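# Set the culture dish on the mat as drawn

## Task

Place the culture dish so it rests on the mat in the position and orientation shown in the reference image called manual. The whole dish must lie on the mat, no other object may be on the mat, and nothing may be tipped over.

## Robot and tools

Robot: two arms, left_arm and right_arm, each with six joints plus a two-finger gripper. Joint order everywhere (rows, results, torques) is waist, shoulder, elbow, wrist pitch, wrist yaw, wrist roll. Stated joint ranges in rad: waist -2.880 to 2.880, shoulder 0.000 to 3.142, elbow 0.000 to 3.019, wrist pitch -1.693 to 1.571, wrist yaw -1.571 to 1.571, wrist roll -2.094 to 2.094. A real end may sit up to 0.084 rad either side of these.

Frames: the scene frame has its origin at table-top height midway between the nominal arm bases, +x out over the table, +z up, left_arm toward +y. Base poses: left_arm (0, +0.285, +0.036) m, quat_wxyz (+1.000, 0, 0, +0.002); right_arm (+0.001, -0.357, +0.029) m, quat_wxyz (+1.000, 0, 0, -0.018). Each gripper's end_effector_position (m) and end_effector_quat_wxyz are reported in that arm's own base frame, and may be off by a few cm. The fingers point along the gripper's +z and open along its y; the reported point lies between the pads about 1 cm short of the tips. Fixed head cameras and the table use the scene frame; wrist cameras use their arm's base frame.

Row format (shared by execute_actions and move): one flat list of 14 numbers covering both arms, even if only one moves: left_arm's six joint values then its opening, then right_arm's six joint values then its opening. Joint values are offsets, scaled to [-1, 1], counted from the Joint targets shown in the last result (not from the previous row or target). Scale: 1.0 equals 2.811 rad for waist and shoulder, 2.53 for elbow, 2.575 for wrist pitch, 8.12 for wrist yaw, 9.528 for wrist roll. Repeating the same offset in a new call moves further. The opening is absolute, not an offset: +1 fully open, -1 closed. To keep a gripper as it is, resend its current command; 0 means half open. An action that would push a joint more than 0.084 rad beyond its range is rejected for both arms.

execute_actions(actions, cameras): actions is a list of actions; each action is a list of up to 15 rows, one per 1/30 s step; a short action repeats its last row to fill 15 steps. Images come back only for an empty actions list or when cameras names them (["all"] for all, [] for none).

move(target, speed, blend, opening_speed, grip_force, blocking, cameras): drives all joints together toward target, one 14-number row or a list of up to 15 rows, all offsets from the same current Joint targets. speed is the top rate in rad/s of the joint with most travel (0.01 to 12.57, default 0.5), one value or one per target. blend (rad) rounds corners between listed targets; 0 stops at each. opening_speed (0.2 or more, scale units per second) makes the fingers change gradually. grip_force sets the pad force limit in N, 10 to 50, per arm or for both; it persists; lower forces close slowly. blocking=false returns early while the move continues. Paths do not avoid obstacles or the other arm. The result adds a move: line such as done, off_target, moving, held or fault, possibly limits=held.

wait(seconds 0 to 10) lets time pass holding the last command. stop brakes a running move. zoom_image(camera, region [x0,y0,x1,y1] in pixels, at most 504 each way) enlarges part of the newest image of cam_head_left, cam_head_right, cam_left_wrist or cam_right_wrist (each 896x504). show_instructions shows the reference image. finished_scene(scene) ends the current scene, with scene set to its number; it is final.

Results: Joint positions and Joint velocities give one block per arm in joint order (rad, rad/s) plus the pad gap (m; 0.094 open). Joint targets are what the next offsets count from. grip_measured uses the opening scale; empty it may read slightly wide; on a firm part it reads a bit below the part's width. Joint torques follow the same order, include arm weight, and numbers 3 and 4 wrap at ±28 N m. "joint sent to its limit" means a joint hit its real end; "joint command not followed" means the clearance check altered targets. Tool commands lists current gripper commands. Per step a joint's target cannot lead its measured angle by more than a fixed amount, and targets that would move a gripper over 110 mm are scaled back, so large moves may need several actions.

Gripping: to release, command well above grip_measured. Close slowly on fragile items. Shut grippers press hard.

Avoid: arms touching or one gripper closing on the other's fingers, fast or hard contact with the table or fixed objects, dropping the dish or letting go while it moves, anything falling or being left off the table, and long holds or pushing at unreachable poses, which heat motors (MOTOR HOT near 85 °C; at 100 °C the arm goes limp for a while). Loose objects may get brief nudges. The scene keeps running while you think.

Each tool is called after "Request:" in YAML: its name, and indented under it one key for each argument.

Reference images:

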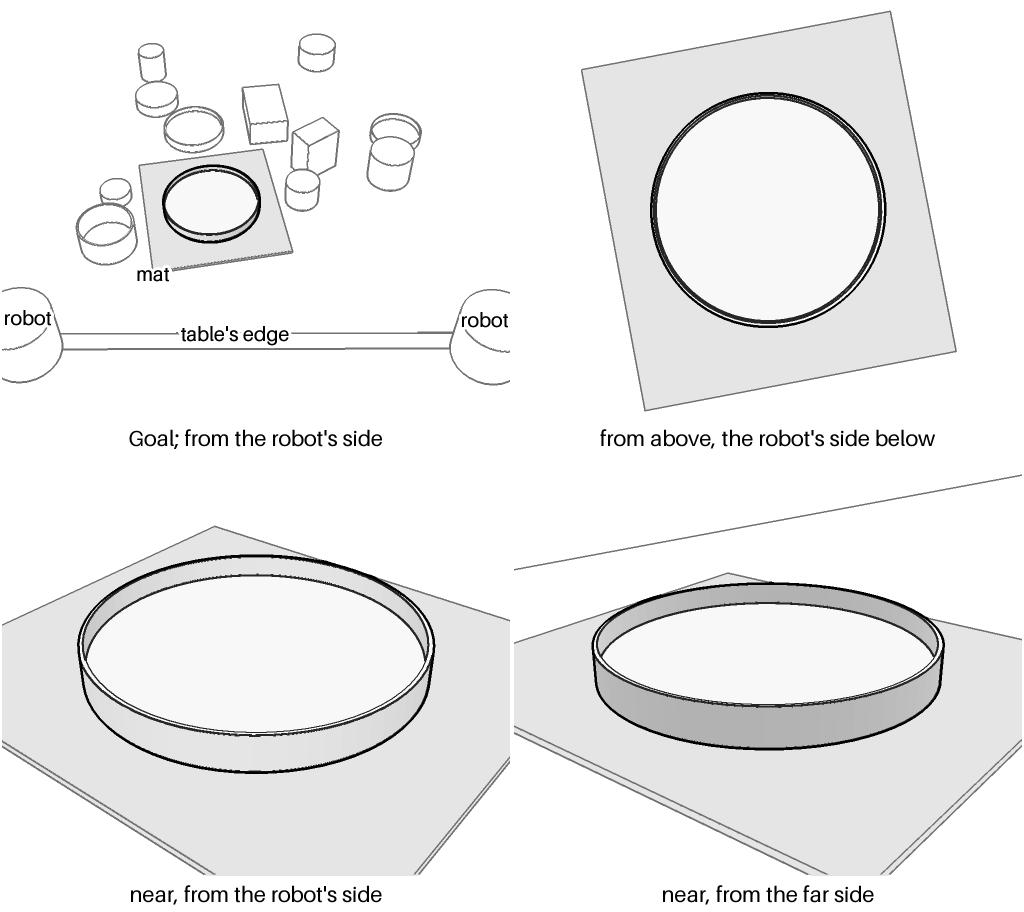

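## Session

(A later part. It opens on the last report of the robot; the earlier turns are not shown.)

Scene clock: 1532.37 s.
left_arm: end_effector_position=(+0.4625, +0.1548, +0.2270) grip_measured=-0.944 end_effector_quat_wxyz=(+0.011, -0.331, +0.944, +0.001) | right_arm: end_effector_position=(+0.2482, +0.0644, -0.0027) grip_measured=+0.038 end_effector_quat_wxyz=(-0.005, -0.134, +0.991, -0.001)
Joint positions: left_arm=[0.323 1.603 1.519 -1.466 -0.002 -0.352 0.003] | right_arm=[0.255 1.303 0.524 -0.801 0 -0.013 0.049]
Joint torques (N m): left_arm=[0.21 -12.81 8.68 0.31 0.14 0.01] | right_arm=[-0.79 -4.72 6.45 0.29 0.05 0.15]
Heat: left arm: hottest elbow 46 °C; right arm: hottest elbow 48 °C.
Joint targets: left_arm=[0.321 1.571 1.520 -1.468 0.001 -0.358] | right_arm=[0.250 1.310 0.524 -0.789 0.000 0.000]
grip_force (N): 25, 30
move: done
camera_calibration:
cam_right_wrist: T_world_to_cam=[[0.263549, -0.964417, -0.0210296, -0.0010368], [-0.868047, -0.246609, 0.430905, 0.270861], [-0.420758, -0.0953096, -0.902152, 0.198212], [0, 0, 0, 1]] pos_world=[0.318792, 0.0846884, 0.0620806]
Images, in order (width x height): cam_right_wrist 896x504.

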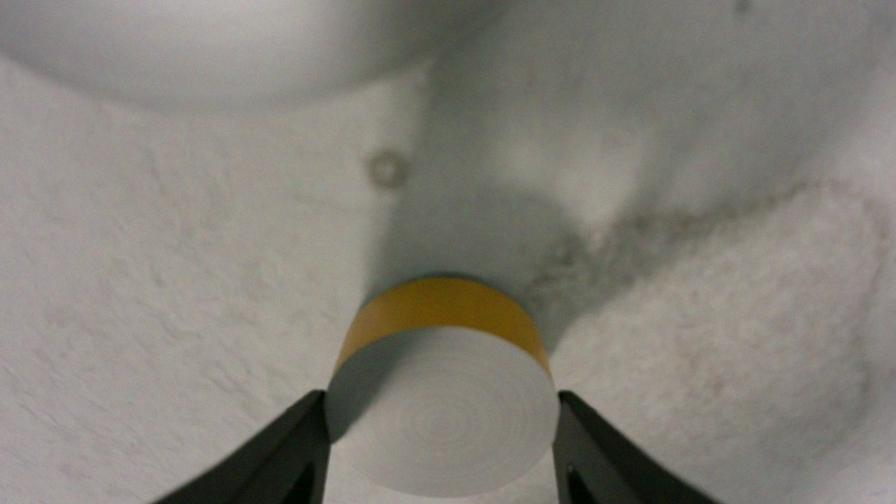

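Request:
move:
  target:
    - [0,0,0,0,0,0,-1,0,0.0046,0,0.005,0,0,-1]
    - [0,0,0,0,0,0,-1,0,0.0046,0,0.005,0,0,0.6]
    - [0,0,0,0,0,0,-1,0,-0.0772,0.0651,-0.1467,0,0,0.6]
    - [0,0,0,0,0,0,-1,0.2281,0.1463,0.283,-0.1168,0,-0.0111,0.2]
    - [0,0,0,0,0,0,-1,0.2281,0.1885,0.2513,-0.0426,0,-0.0111,0.2]
  speed: [0.1,0.3,0.6,0.9,0.35]
  cameras: ["cam_right_wrist","cam_head_left"]

Scene clock: 1562.17 s.
left_arm: end_effector_position=(+0.4625, +0.1548, +0.2270) grip_measured=-0.944 end_effector_quat_wxyz=(+0.011, -0.331, +0.944, +0.001) | right_arm: end_effector_position=(+0.2998, +0.3751, -0.0073) grip_measured=+0.202 end_effector_quat_wxyz=(-0.007, -0.475, +0.880, -0.002)
Joint positions: left_arm=[0.323 1.603 1.519 -1.466 -0.002 -0.352 0.003] | right_arm=[0.897 1.832 1.158 -0.911 -0.001 -0.092 0.056]
Joint torques (N m): left_arm=[0.21 -12.86 8.69 0.28 0.14 0.01] | right_arm=[-0.79 -13.45 7.06 0.34 0.1 -0.09]
Heat: left arm: hottest elbow 46 °C; right arm: hottest elbow 47 °C.
Joint targets: left_arm=[0.321 1.571 1.520 -1.468 0.001 -0.358] | right_arm=[0.891 1.840 1.159 -0.899 0.000 -0.106]
grip_force (N): 25, 30
move: done; target 4's new numbers were sent with right_arm's elbow 0.049 rad from that target
camera_calibration:
cam_right_wrist: T_world_to_cam=[[0.834081, -0.55115, -0.0233014, -0.0409957], [-0.488056, -0.756968, 0.434512, 0.47187], [-0.25712, -0.351046, -0.900364, 0.292183], [0, 0, 0, 1]] pos_world=[0.339619, 0.437166, 0.057083]
Images, in order (width x height): cam_head_left 896x504, cam_right_wrist 896x504.

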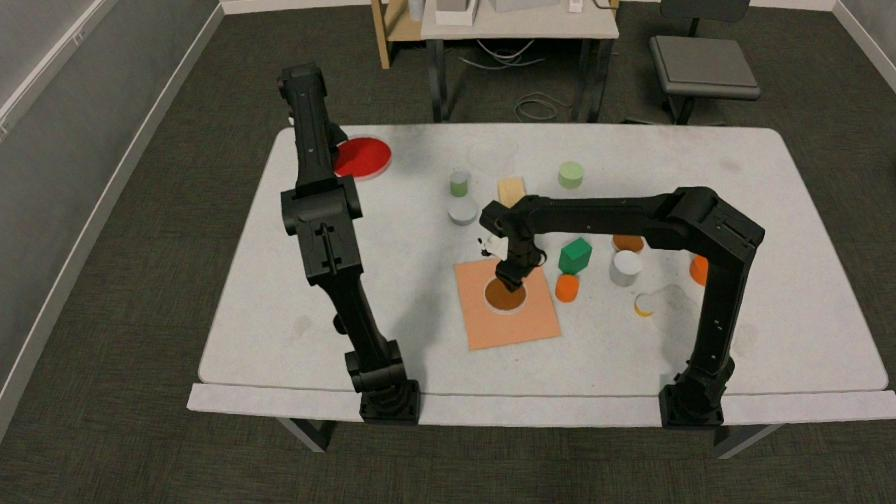

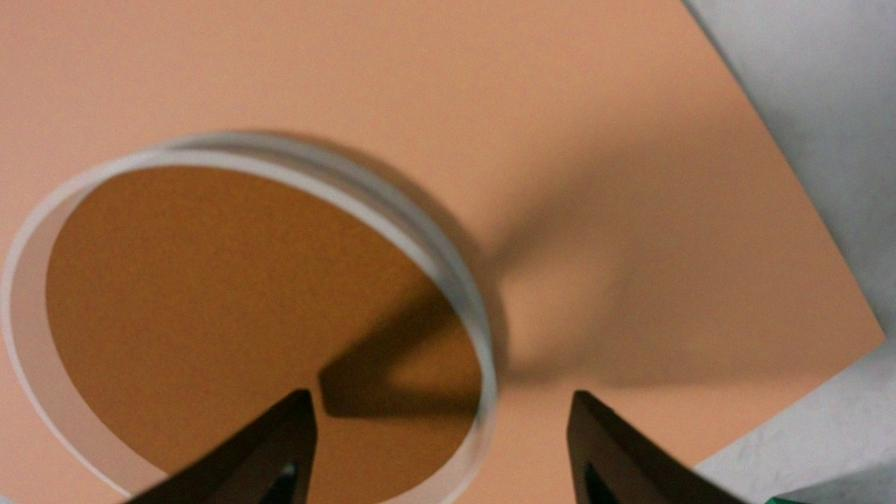

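Request:
move:
  target:
    - [0,0,0,0,0,0,-1,-0.0087,0.0036,0,0.0039,0,0,0.2]
    - [0,0,0,0,0,0,-1,-0.0087,0.0036,0,0.0039,0,0,-1]
    - [0,0,0,0,0,0,-1,-0.0087,-0.0423,0.044,-0.085,0,0,-1]
    - [0,0,0,0,0,0,-1,-0.0875,0.0562,0.207,-0.138,0,0.0021,-1]
    - [0,0,0,0,0,0,-1,-0.0875,0.0925,0.162,-0.059,0,0.0021,-1]
  speed: [0.15,0.3,0.3,0.6,0.3]
  grip_force: [25,20]
  cameras: ["cam_right_wrist","cam_head_left"]

Scene clock: 1589.23 s.
left_arm: end_effector_position=(+0.4625, +0.1548, +0.2270) grip_measured=-0.944 end_effector_quat_wxyz=(+0.011, -0.331, +0.944, +0.001) | right_arm: end_effector_position=(+0.4804, +0.3557, -0.0090) grip_measured=-0.944 end_effector_quat_wxyz=(-0.005, -0.357, +0.934, -0.002)
Joint positions: left_arm=[0.323 1.603 1.519 -1.466 -0.002 -0.352 0.003] | right_arm=[0.638 2.086 1.573 -1.068 0.001 -0.093 0.003]
Joint torques (N m): left_arm=[0.21 -12.81 8.68 0.28 0.14 0.01] | right_arm=[0.21 -17.2 7.51 0.5 0.01 0.1]
Heat: left arm: hottest elbow 45 °C; right arm: hottest elbow 46 °C.
Joint targets: left_arm=[0.321 1.571 1.520 -1.468 0.001 -0.358] | right_arm=[0.645 2.100 1.569 -1.051 0.000 -0.086]
grip_force (N): 25, 20
move: done
camera_calibration:
cam_right_wrist: T_world_to_cam=[[0.666023, -0.745645, -0.0206487, -0.0524807], [-0.666926, -0.607652, 0.431241, 0.578817], [-0.3341, -0.273445, -0.902001, 0.339659], [0, 0, 0, 1]] pos_world=[0.534462, 0.405466, 0.0556796]
Images, in order (width x height): cam_head_left 896x504, cam_right_wrist 896x504.

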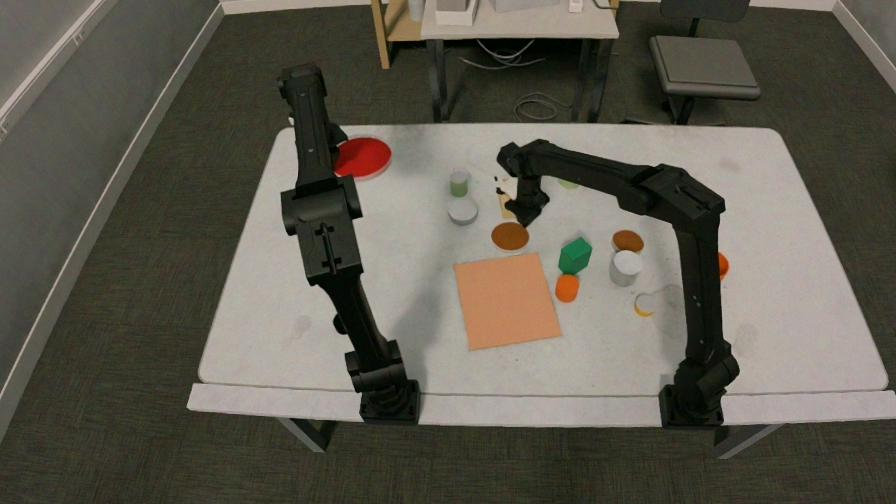

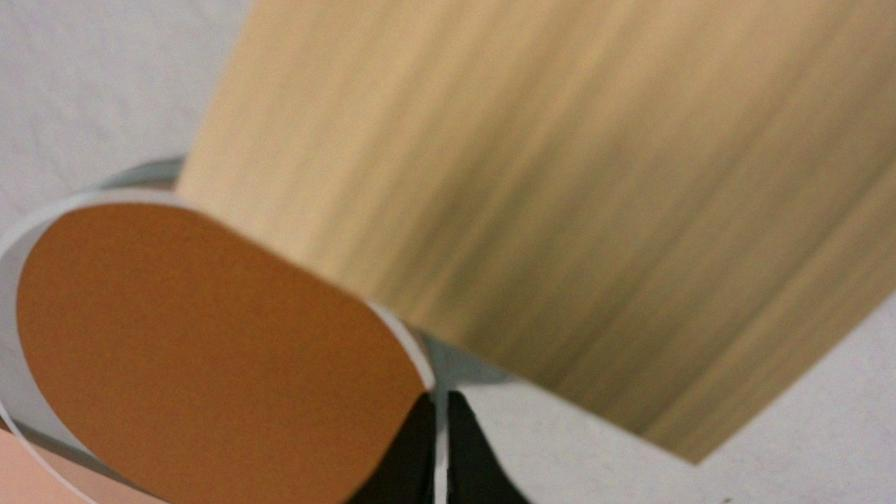

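Request:
move:
  target:
    - [0,0,0,0,0,0,-1,0,-0.036,0.045,-0.066,0,0,-1]
    - [0,0,0,0,0,0,-1,-0.1263,-0.0623,0.003,-0.067,0,0,-1]
    - [0,0,0,0,0,0,-1,-0.1263,-0.0245,-0.0455,0.018,0,0,-1]
  speed: [0.3,0.5,0.3]
  cameras: ["cam_right_wrist","cam_head_left"]

Scene clock: 1625.87 s.
left_arm: end_effector_position=(+0.4625, +0.1548, +0.2270) grip_measured=-0.944 end_effector_quat_wxyz=(+0.011, -0.331, +0.944, +0.001) | right_arm: end_effector_position=(+0.5451, +0.1579, -0.0094) grip_measured=-0.944 end_effector_quat_wxyz=(-0.006, -0.187, +0.982, -0.001)
Joint positions: left_arm=[0.323 1.603 1.519 -1.466 -0.002 -0.352 0.003] | right_arm=[0.283 2.019 1.457 -1.02 0.002 -0.092 0.003]
Joint torques (N m): left_arm=[0.21 -12.81 8.69 0.29 0.15 0] | right_arm=[0.26 -16.62 7.42 0.46 -0.04 0.09]
Motor temperatures (°C): left_arm=[22 27 45 24 21 21 20] | right_arm=[21 34 46 21 21 20 23]
Heat: left arm: hottest elbow 45 °C; right arm: hottest elbow 46 °C.
Joint targets: left_arm=[0.321 1.571 1.520 -1.468 0.001 -0.358] | right_arm=[0.290 2.031 1.454 -1.005 0.000 -0.086]
grip_force (N): 25, 20
move: done
camera_calibration:
cam_right_wrist: T_world_to_cam=[[0.364898, -0.930832, -0.0200272, -0.049713], [-0.836147, -0.33709, 0.4327, 0.551449], [-0.409522, -0.141146, -0.901316, 0.32706], [0, 0, 0, 1]] pos_world=[0.61317, 0.185776, 0.0551775]
Images, in order (width x height): cam_head_left 896x504, cam_right_wrist 896x504.

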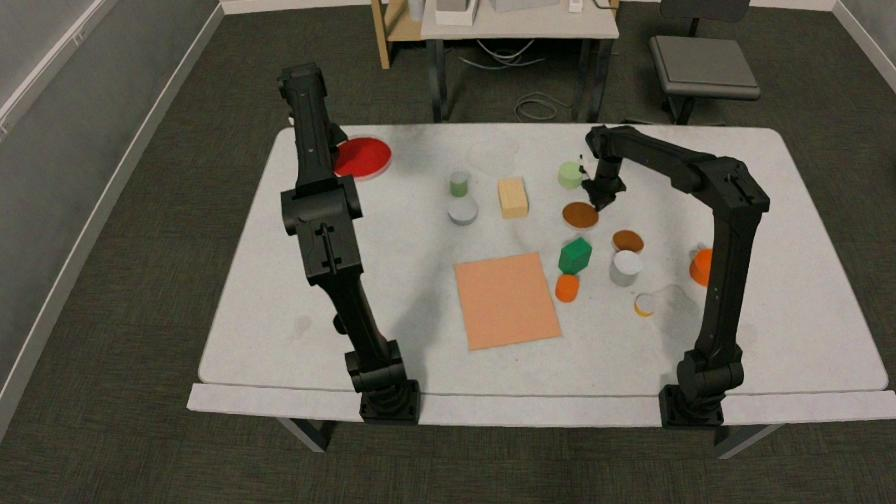

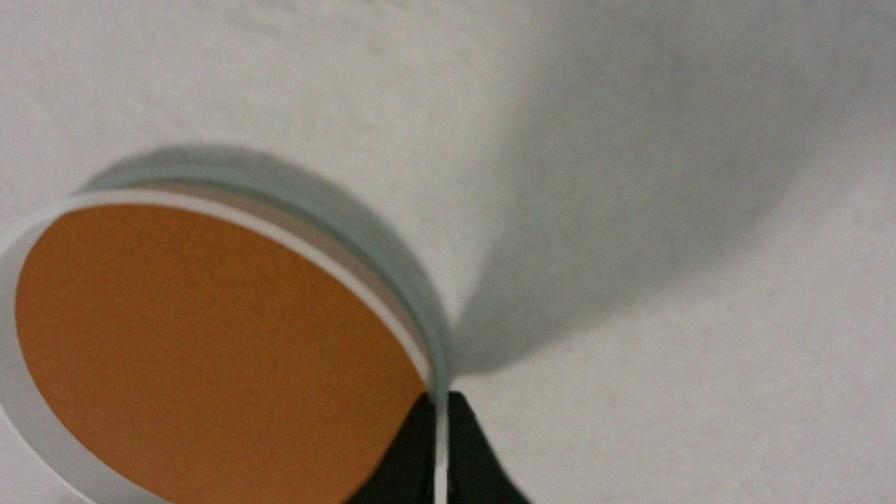

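Request:
move:
  target:
    - [0,0,0,0,0,0,-1,0,0.003,0,0.003,0,0,-1]
    - [0,0,0,0,0,0,-1,0,0.003,0,0.003,0,0,0.1]
    - [0,0,0,0,0,0,-1,0,-0.1,0,-0.06,0,0,0.1]
    - [0,0,0,0,0,0,-1,-0.35,-0.3,-0.1,-0.1,0,0,0.1]
  speed: [0.1,0.3,0.4,1.0]

Request:
move:
  target:
    - [-0.3131,-0.04,-0.1,0.05,0,0,-1,0,0,0,0,0,0,0.1]
    - [-0.3131,-0.0734,-0.2636,0.1586,0,0,-1,0,0,0,0,0,0,0.1]
  speed: [0.5,0.5]
  cameras: ["all"]

Scene clock: 1669.87 s.
left_arm: end_effector_position=(+0.4625, +0.1548, +0.2270) grip_measured=-0.944 end_effector_quat_wxyz=(+0.011, -0.331, +0.944, +0.001) | right_arm: end_effector_position=(+0.3114, -0.2611, +0.2792) grip_measured=+0.098 end_effector_quat_wxyz=(+0.154, +0.294, +0.941, -0.064)
Joint positions: left_arm=[0.323 1.603 1.519 -1.466 -0.002 -0.352 0.003] | right_arm=[-0.696 1.187 1.203 -1.252 0.001 -0.092 0.052]
Joint torques (N m): left_arm=[0.21 -12.81 8.69 0.29 0.14 0.01] | right_arm=[-0.09 -6.89 9.4 0.1 0.01 0.09]
Heat: left arm: hottest elbow 45 °C; right arm: hottest elbow 44 °C.
Joint targets: left_arm=[0.321 1.571 1.520 -1.468 0.001 -0.358] | right_arm=[-0.694 1.188 1.201 -1.262 0.000 -0.086]
grip_force (N): 25, 20
move: done

Scene clock: 1673.70 s.
left_arm: end_effector_position=(+0.2864, -0.1792, +0.0716) grip_measured=-0.944 end_effector_quat_wxyz=(-0.018, +0.103, +0.994, +0.010) | right_arm: end_effector_position=(+0.3114, -0.2611, +0.2792) grip_measured=+0.098 end_effector_quat_wxyz=(+0.154, +0.294, +0.941, -0.064)
Joint positions: left_arm=[-0.559 1.389 0.85 -1.073 -0.002 -0.352 0.003] | right_arm=[-0.696 1.187 1.203 -1.252 0.001 -0.092 0.052]
Joint torques (N m): left_arm=[0.26 -8.06 7.57 0.83 0.14 0] | right_arm=[-0.09 -6.89 9.33 0.09 0.01 0.09]
Heat: left arm: hottest elbow 45 °C; right arm: hottest elbow 44 °C.
Joint targets: left_arm=[-0.559 1.364 0.853 -1.060 0.001 -0.358] | right_arm=[-0.694 1.188 1.201 -1.262 0.000 -0.086]
grip_force (N): 25, 20
move: done
camera_calibration:
cam_left_wrist: T_world_to_cam=[[-0.180155, -0.983467, -0.0183504, -0.12527], [-0.875803, 0.151884, 0.458148, 0.279273], [-0.447786, 0.0986088, -0.888687, 0.294945], [0, 0, 0, 1]] pos_world=[0.354092, -0.1947, 0.131867]
cam_right_wrist: T_world_to_cam=[[-0.568424, -0.822668, 0.0105515, -0.0382725], [-0.817812, 0.566376, 0.10199, 0.412425], [-0.0898801, 0.0493444, -0.994729, 0.408587], [0, 0, 0, 1]] pos_world=[0.352255, -0.285235, 0.364774]

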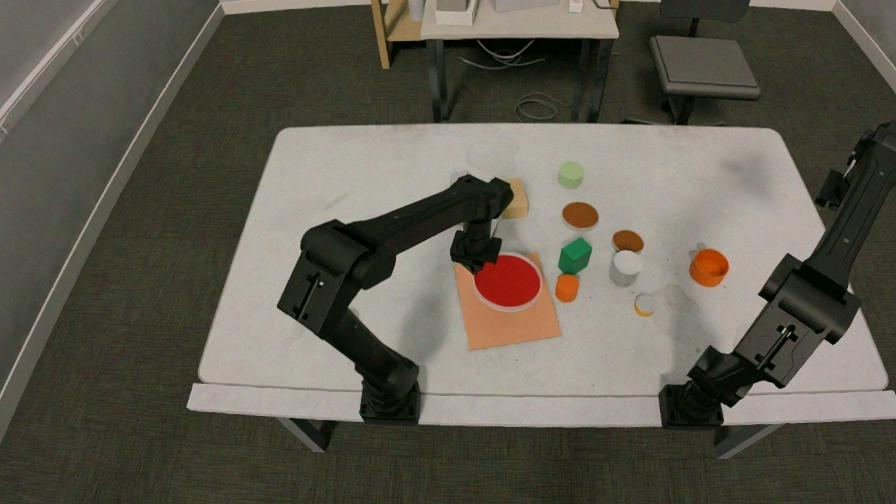

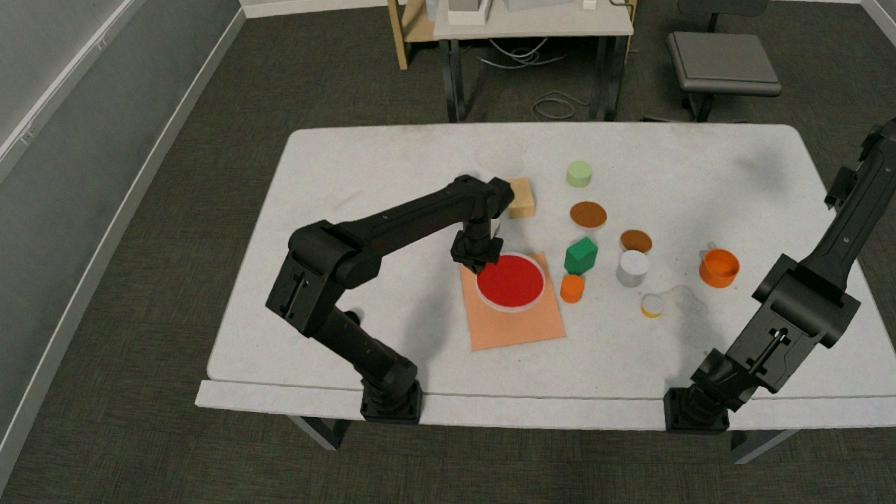

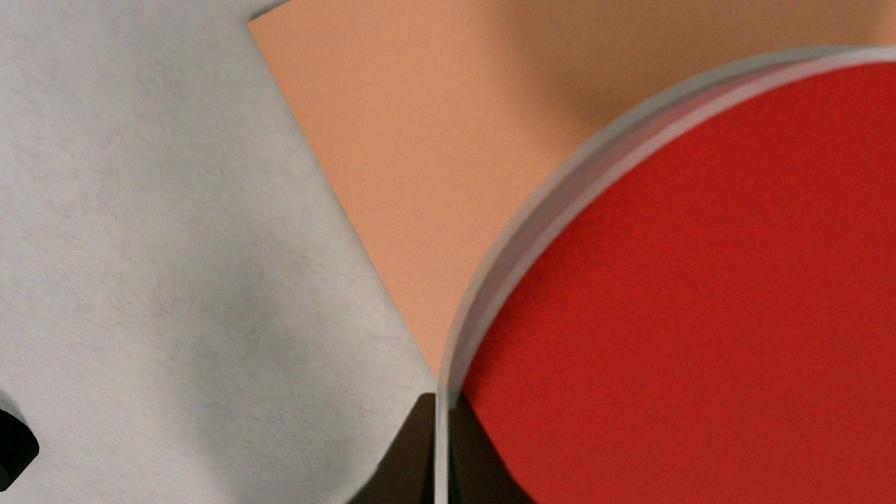

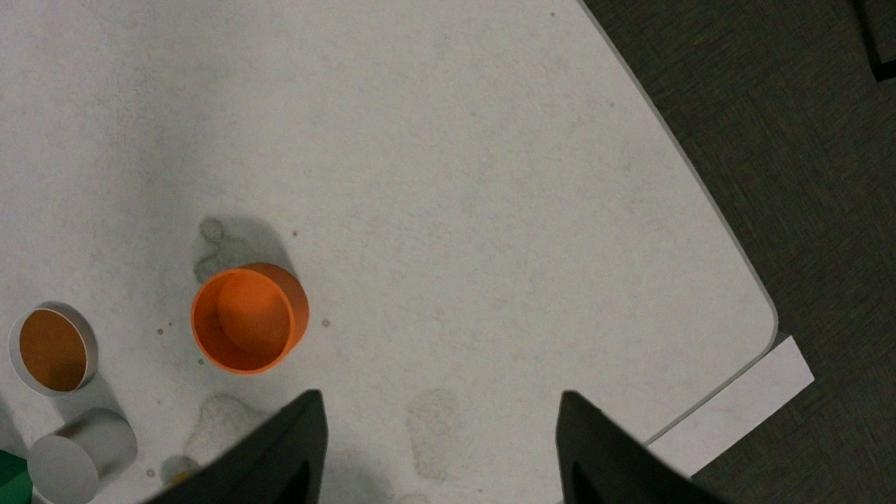

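Request:
move:
  target: [0,0.058,-0.0439,0.108,0,0,-1,0,0,0,0,0,0,0.1]
  speed: 0.2
  cameras: ["cam_left_wrist","cam_head_left"]

Request:
zoom_image:
  camera: "cam_head_left"
  region: [430, 220, 590, 360]

Scene clock: 1688.60 s.
left_arm: end_effector_position=(+0.2897, -0.1813, -0.0029) grip_measured=-0.944 end_effector_quat_wxyz=(+0.000, +0.103, +0.995, +0.001) | right_arm: end_effector_position=(+0.3114, -0.2611, +0.2792) grip_measured=+0.098 end_effector_quat_wxyz=(+0.154, +0.294, +0.941, -0.064)
Joint positions: left_arm=[-0.559 1.516 0.741 -0.796 -0.002 -0.352 0.003] | right_arm=[-0.696 1.187 1.203 -1.252 0.001 -0.092 0.052]
Joint torques (N m): left_arm=[0.26 -6.18 6.22 0.9 0.14 0.01] | right_arm=[-0.09 -6.95 9.32 0.1 0.02 0.09]
Heat: left arm: hottest elbow 46 °C; right arm: hottest elbow 47 °C.
Joint targets: left_arm=[-0.559 1.527 0.742 -0.782 0.001 -0.358] | right_arm=[-0.694 1.188 1.201 -1.262 0.000 -0.086]
grip_force (N): 25, 20
move: done
camera_calibration:
cam_left_wrist: T_world_to_cam=[[-0.1798, -0.983697, -0.00344941, -0.128159], [-0.890933, 0.161356, 0.424502, 0.322712], [-0.417025, 0.0793986, -0.90542, 0.217964], [0, 0, 0, 1]] pos_world=[0.355368, -0.195447, 0.0599148]
Images, in order (width x height): cam_head_left 896x504, cam_left_wrist 896x504.

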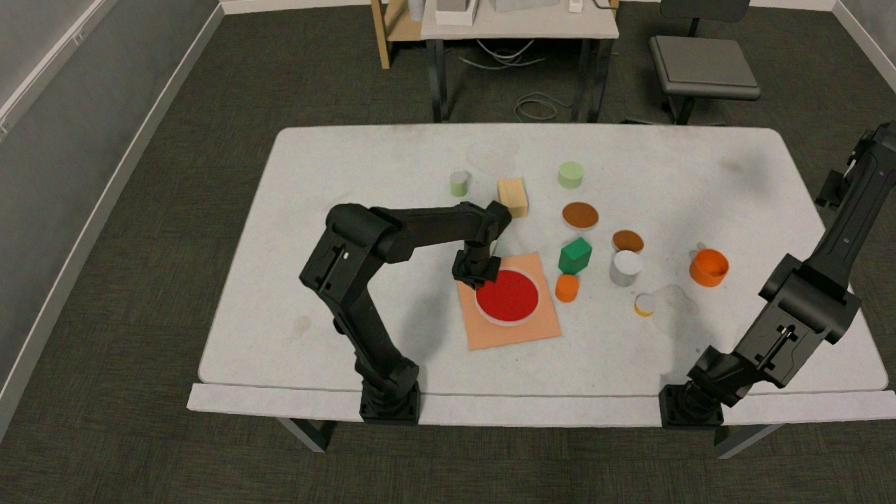

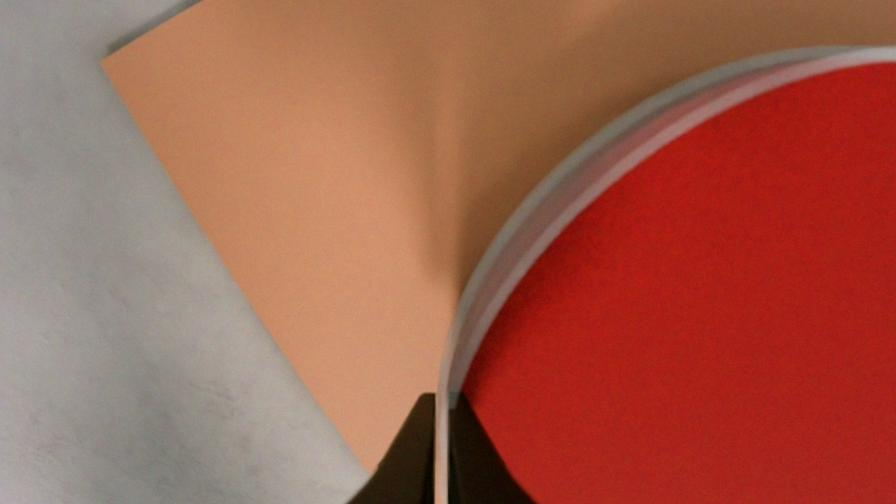

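Scaled by 3.150 from the camera's 896x504 image, which has a finer 1280x720 frame.

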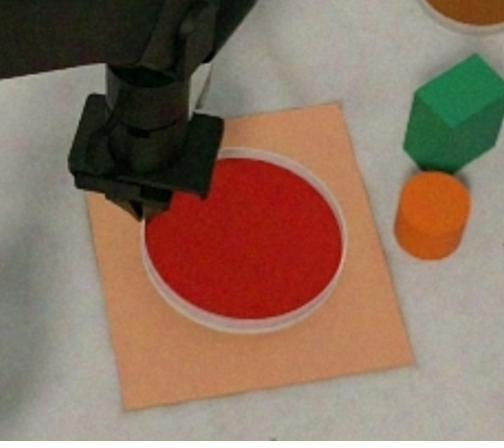

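Request:
move:
  target: [0,0.0075,0,0.0075,0,0,-1,0,0,0,0,0,0,0.1]
  speed: 0.06

Request:
move:
  target: [0,0.006,0,0.006,0,0,-1,0,0,0,0,0,0,0.1]
  speed: 0.06

Request:
move:
  target: [0,0.006,0,0.006,0,0,-1,0,0,0,0,0,0,0.1]
  speed: 0.06
  cameras: ["cam_left_wrist"]

Scene clock: 1706.00 s.
left_arm: end_effector_position=(+0.2915, -0.1824, -0.0090) grip_measured=-0.944 end_effector_quat_wxyz=(+0.000, +0.103, +0.995, +0.001) | right_arm: end_effector_position=(+0.3114, -0.2611, +0.2792) grip_measured=+0.098 end_effector_quat_wxyz=(+0.154, +0.294, +0.941, -0.064)
Joint positions: left_arm=[-0.559 1.535 0.741 -0.777 -0.002 -0.352 0.003] | right_arm=[-0.696 1.187 1.203 -1.252 0.001 -0.092 0.052]
Joint torques (N m): left_arm=[0.32 -6.18 6.09 0.87 0.14 0.01] | right_arm=[-0.15 -6.89 9.32 0.09 0.01 0.09]
Heat: left arm: hottest elbow 45 °C; right arm: hottest elbow 48 °C.
Joint targets: left_arm=[-0.559 1.548 0.742 -0.762 0.001 -0.358] | right_arm=[-0.694 1.188 1.201 -1.262 0.000 -0.086]
grip_force (N): 25, 20
move: done

Scene clock: 1706.80 s.
left_arm: end_effector_position=(+0.2928, -0.1833, -0.0142) grip_measured=-0.944 end_effector_quat_wxyz=(+0.000, +0.103, +0.995, +0.001) | right_arm: end_effector_position=(+0.3114, -0.2611, +0.2792) grip_measured=+0.098 end_effector_quat_wxyz=(+0.154, +0.294, +0.941, -0.064)
Joint positions: left_arm=[-0.559 1.551 0.741 -0.761 -0.002 -0.352 0.003] | right_arm=[-0.696 1.187 1.203 -1.252 0.001 -0.092 0.052]
Joint torques (N m): left_arm=[0.32 -6.24 6 0.88 0.14 0.01] | right_arm=[-0.15 -6.95 9.33 0.1 0.01 0.09]
Heat: left arm: hottest elbow 45 °C; right arm: hottest elbow 48 °C.
Joint targets: left_arm=[-0.559 1.565 0.742 -0.747 0.001 -0.358] | right_arm=[-0.694 1.188 1.201 -1.262 0.000 -0.086]
grip_force (N): 25, 20
move: done

Scene clock: 1707.60 s.
left_arm: end_effector_position=(+0.2947, -0.1845, -0.0180) grip_measured=-0.944 end_effector_quat_wxyz=(+0.002, +0.103, +0.995, +0.000) | right_arm: end_effector_position=(+0.3114, -0.2611, +0.2792) grip_measured=+0.098 end_effector_quat_wxyz=(+0.154, +0.294, +0.941, -0.064)
Joint positions: left_arm=[-0.559 1.563 0.741 -0.745 -0.002 -0.352 0.003] | right_arm=[-0.696 1.187 1.203 -1.252 0.001 -0.092 0.052]
Joint torques (N m): left_arm=[0.32 -5.89 5.93 0.92 0.14 0.01] | right_arm=[-0.15 -6.89 9.32 0.09 0.01 0.09]
Motor temperatures (°C): left_arm=[22 27 45 24 21 21 20] | right_arm=[21 29 48 21 21 20 23]
Heat: left arm: hottest elbow 45 °C; right arm: hottest elbow 48 °C.
Joint targets: left_arm=[-0.559 1.582 0.742 -0.732 0.001 -0.358] | right_arm=[-0.694 1.188 1.201 -1.262 0.000 -0.086]
grip_force (N): 25, 20
move: done
camera_calibration:
cam_left_wrist: T_world_to_cam=[[-0.179778, -0.983705, -0.00208302, -0.130471], [-0.892292, 0.162179, 0.421322, 0.334581], [-0.414119, 0.0776029, -0.906909, 0.205466], [0, 0, 0, 1]] pos_world=[0.360176, -0.198552, 0.0451007]
Images, in order (width x height): cam_left_wrist 896x504.

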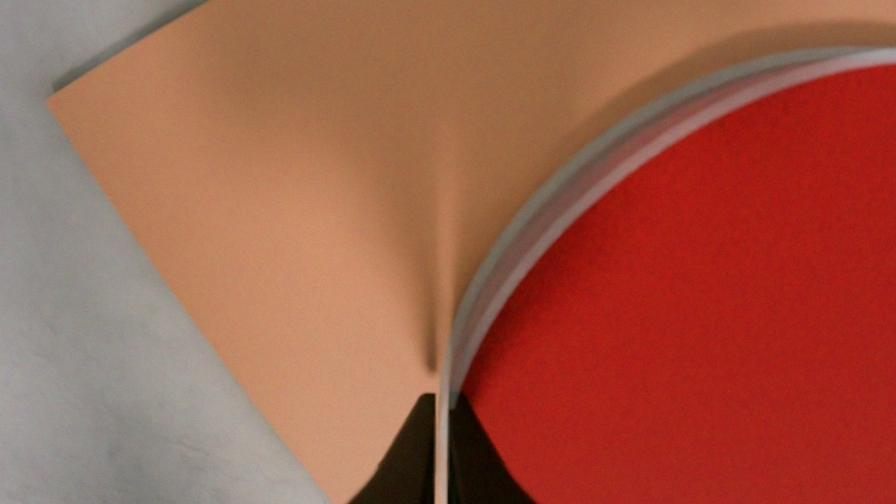

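Request:
move:
  target:
    - [0,0.006,0,0.006,0,0,-1,0,0,0,0,0,0,0.1]
    - [0,0.006,0,0.006,0,0,-0.3,0,0,0,0,0,0,0.1]
  speed: 0.06
  opening_speed: 0.4
  cameras: ["cam_left_wrist","cam_head_left"]

Request:
zoom_image:
  camera: "cam_head_left"
  region: [430, 220, 590, 360]

Scene clock: 1718.47 s.
left_arm: end_effector_position=(+0.2965, -0.1856, -0.0216) grip_measured=-0.304 end_effector_quat_wxyz=(+0.004, +0.103, +0.995, -0.001) | right_arm: end_effector_position=(+0.3114, -0.2611, +0.2792) grip_measured=+0.098 end_effector_quat_wxyz=(+0.154, +0.294, +0.941, -0.064)
Joint positions: left_arm=[-0.559 1.574 0.741 -0.731 -0.002 -0.352 0.033] | right_arm=[-0.696 1.187 1.203 -1.252 0.001 -0.092 0.052]
Joint torques (N m): left_arm=[0.32 -5.66 5.89 0.96 0.13 0.01] | right_arm=[-0.15 -6.95 9.33 0.1 0.01 0.09]
Heat: left arm: hottest elbow 45 °C; right arm: hottest elbow 49 °C.
Joint targets: left_arm=[-0.559 1.599 0.742 -0.716 0.001 -0.358] | right_arm=[-0.694 1.188 1.201 -1.262 0.000 -0.086]
grip_force (N): 25, 20
move: done
camera_calibration:
cam_left_wrist: T_world_to_cam=[[-0.179821, -0.983699, -0.000602864, -0.131142], [-0.89365, 0.163103, 0.418076, 0.338322], [-0.411163, 0.0757174, -0.908412, 0.201681], [0, 0, 0, 1]] pos_world=[0.361683, -0.199457, 0.0416865]
Images, in order (width x height): cam_head_left 896x504, cam_left_wrist 896x504.

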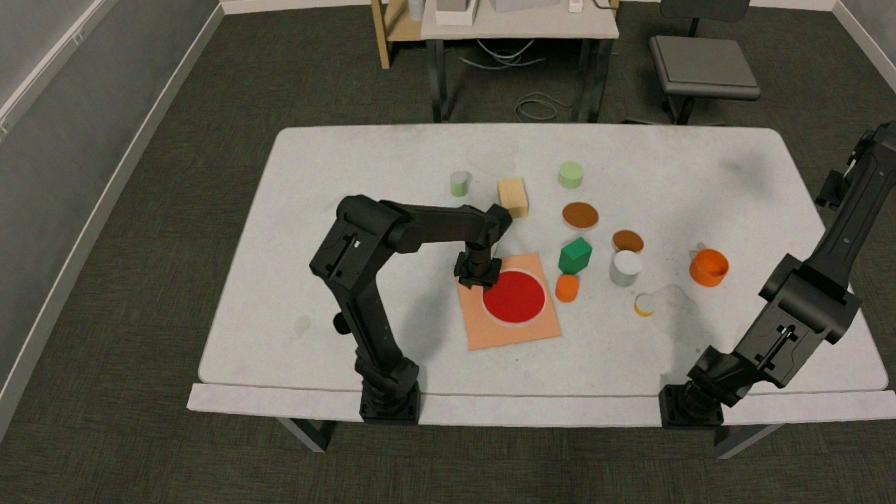

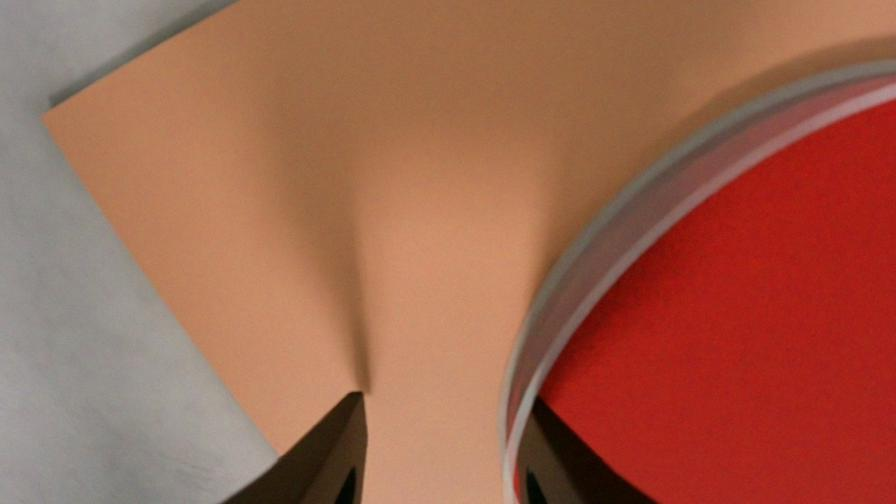

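Scaled by 3.150 from the camera's 896x504 image, which has a finer 1280x720 frame.

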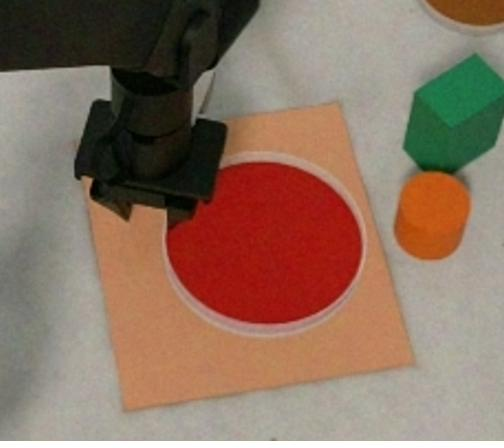

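Request:
move:
  target:
    - [0,-0.01,0,-0.009,0,0,-0.3,0,0,0,0,0,0,0.1]
    - [0.0165,-0.01,0,-0.009,0,0,-0.3,0,0,0,0,0,0,0.1]
    - [0.014,-0.01,0,-0.009,0,0,-0.3,0,0,0,0,0,0,0.1]
    - [0.014,-0.07,0,-0.07,0,0,-0.3,0,0,0,0,0,0,0.1]
  speed: [0.1,0.08,0.1,0.3]
  cameras: ["cam_left_wrist","cam_head_left"]

Request:
zoom_image:
  camera: "cam_head_left"
  region: [430, 220, 590, 360]

Scene clock: 1738.93 s.
left_arm: end_effector_position=(+0.2852, -0.1693, +0.0292) grip_measured=-0.302 end_effector_quat_wxyz=(+0.005, +0.090, +0.996, -0.005) | right_arm: end_effector_position=(+0.3114, -0.2611, +0.2792) grip_measured=+0.098 end_effector_quat_wxyz=(+0.154, +0.294, +0.941, -0.064)
Joint positions: left_arm=[-0.532 1.414 0.741 -0.885 0.004 -0.352 0.033] | right_arm=[-0.696 1.187 1.203 -1.252 0.001 -0.092 0.052]
Joint torques (N m): left_arm=[1.14 -7.06 6.83 -0.09 -0.16 0.01] | right_arm=[-0.09 -6.89 9.33 0.1 0.01 0.09]
Heat: left arm: hottest elbow 44 °C; right arm: hottest elbow 50 °C.
Joint targets: left_arm=[-0.520 1.402 0.742 -0.897 0.001 -0.358] | right_arm=[-0.694 1.188 1.201 -1.262 0.000 -0.086]
grip_force (N): 25, 20
move: done
camera_calibration:
cam_left_wrist: T_world_to_cam=[[-0.153183, -0.98817, 0.00746886, -0.125705], [-0.89843, 0.142412, 0.415381, 0.302369], [-0.411531, 0.0569193, -0.909617, 0.239041], [0, 0, 0, 1]] pos_world=[0.350774, -0.180885, 0.0927762]
Images, in order (width x height): cam_head_left 896x504, cam_left_wrist 896x504.

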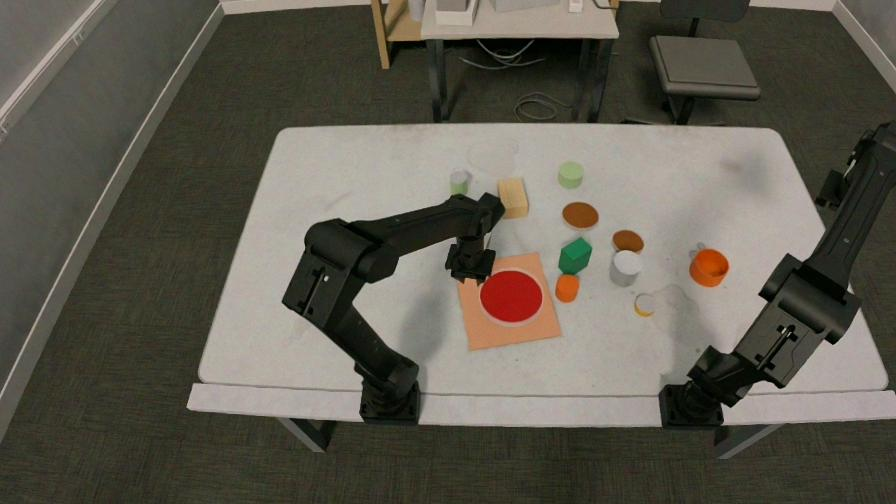

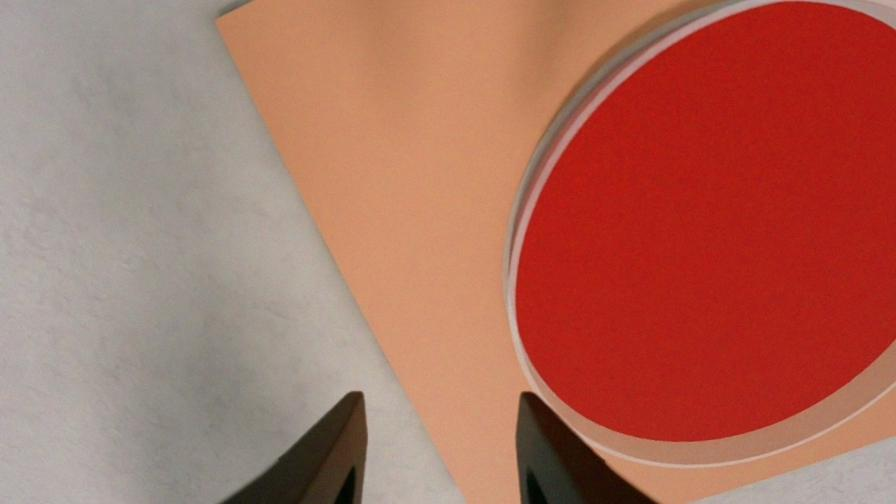

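Scaled by 3.150 from the camera's 896x504 image, which has a finer 1280x720 frame.

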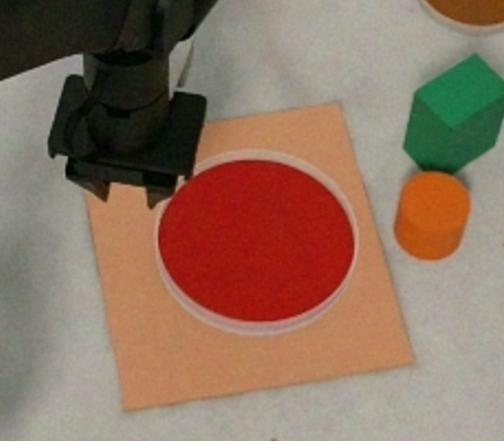

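Request:
move:
  target: [0.15,-0.15,0,-0.02,0,0,-0.3,0,0,0,0,0,0,0.1]
  speed: 0.8

Request:
finished_scene:
  scene: 1

Scene clock: 1749.73 s.
left_arm: end_effector_position=(+0.3320, -0.0373, +0.1628) grip_measured=-0.302 end_effector_quat_wxyz=(+0.190, -0.119, +0.974, -0.046) | right_arm: end_effector_position=(+0.3114, -0.2611, +0.2792) grip_measured=+0.098 end_effector_quat_wxyz=(+0.154, +0.294, +0.941, -0.064)
Joint positions: left_arm=[-0.109 0.983 0.741 -0.936 0.002 -0.352 0.033] | right_arm=[-0.696 1.187 1.203 -1.252 0.001 -0.092 0.052]
Joint torques (N m): left_arm=[1.08 -3.25 9.17 0.58 -0.07 0.02] | right_arm=[-0.15 -6.89 9.32 0.09 0.01 0.09]
Heat: left arm: hottest elbow 44 °C; right arm: hottest elbow 50 °C.
Joint targets: left_arm=[-0.098 0.980 0.742 -0.948 0.001 -0.358] | right_arm=[-0.694 1.188 1.201 -1.262 0.000 -0.086]
grip_force (N): 25, 20
move: done

The scene is finished: the task was done.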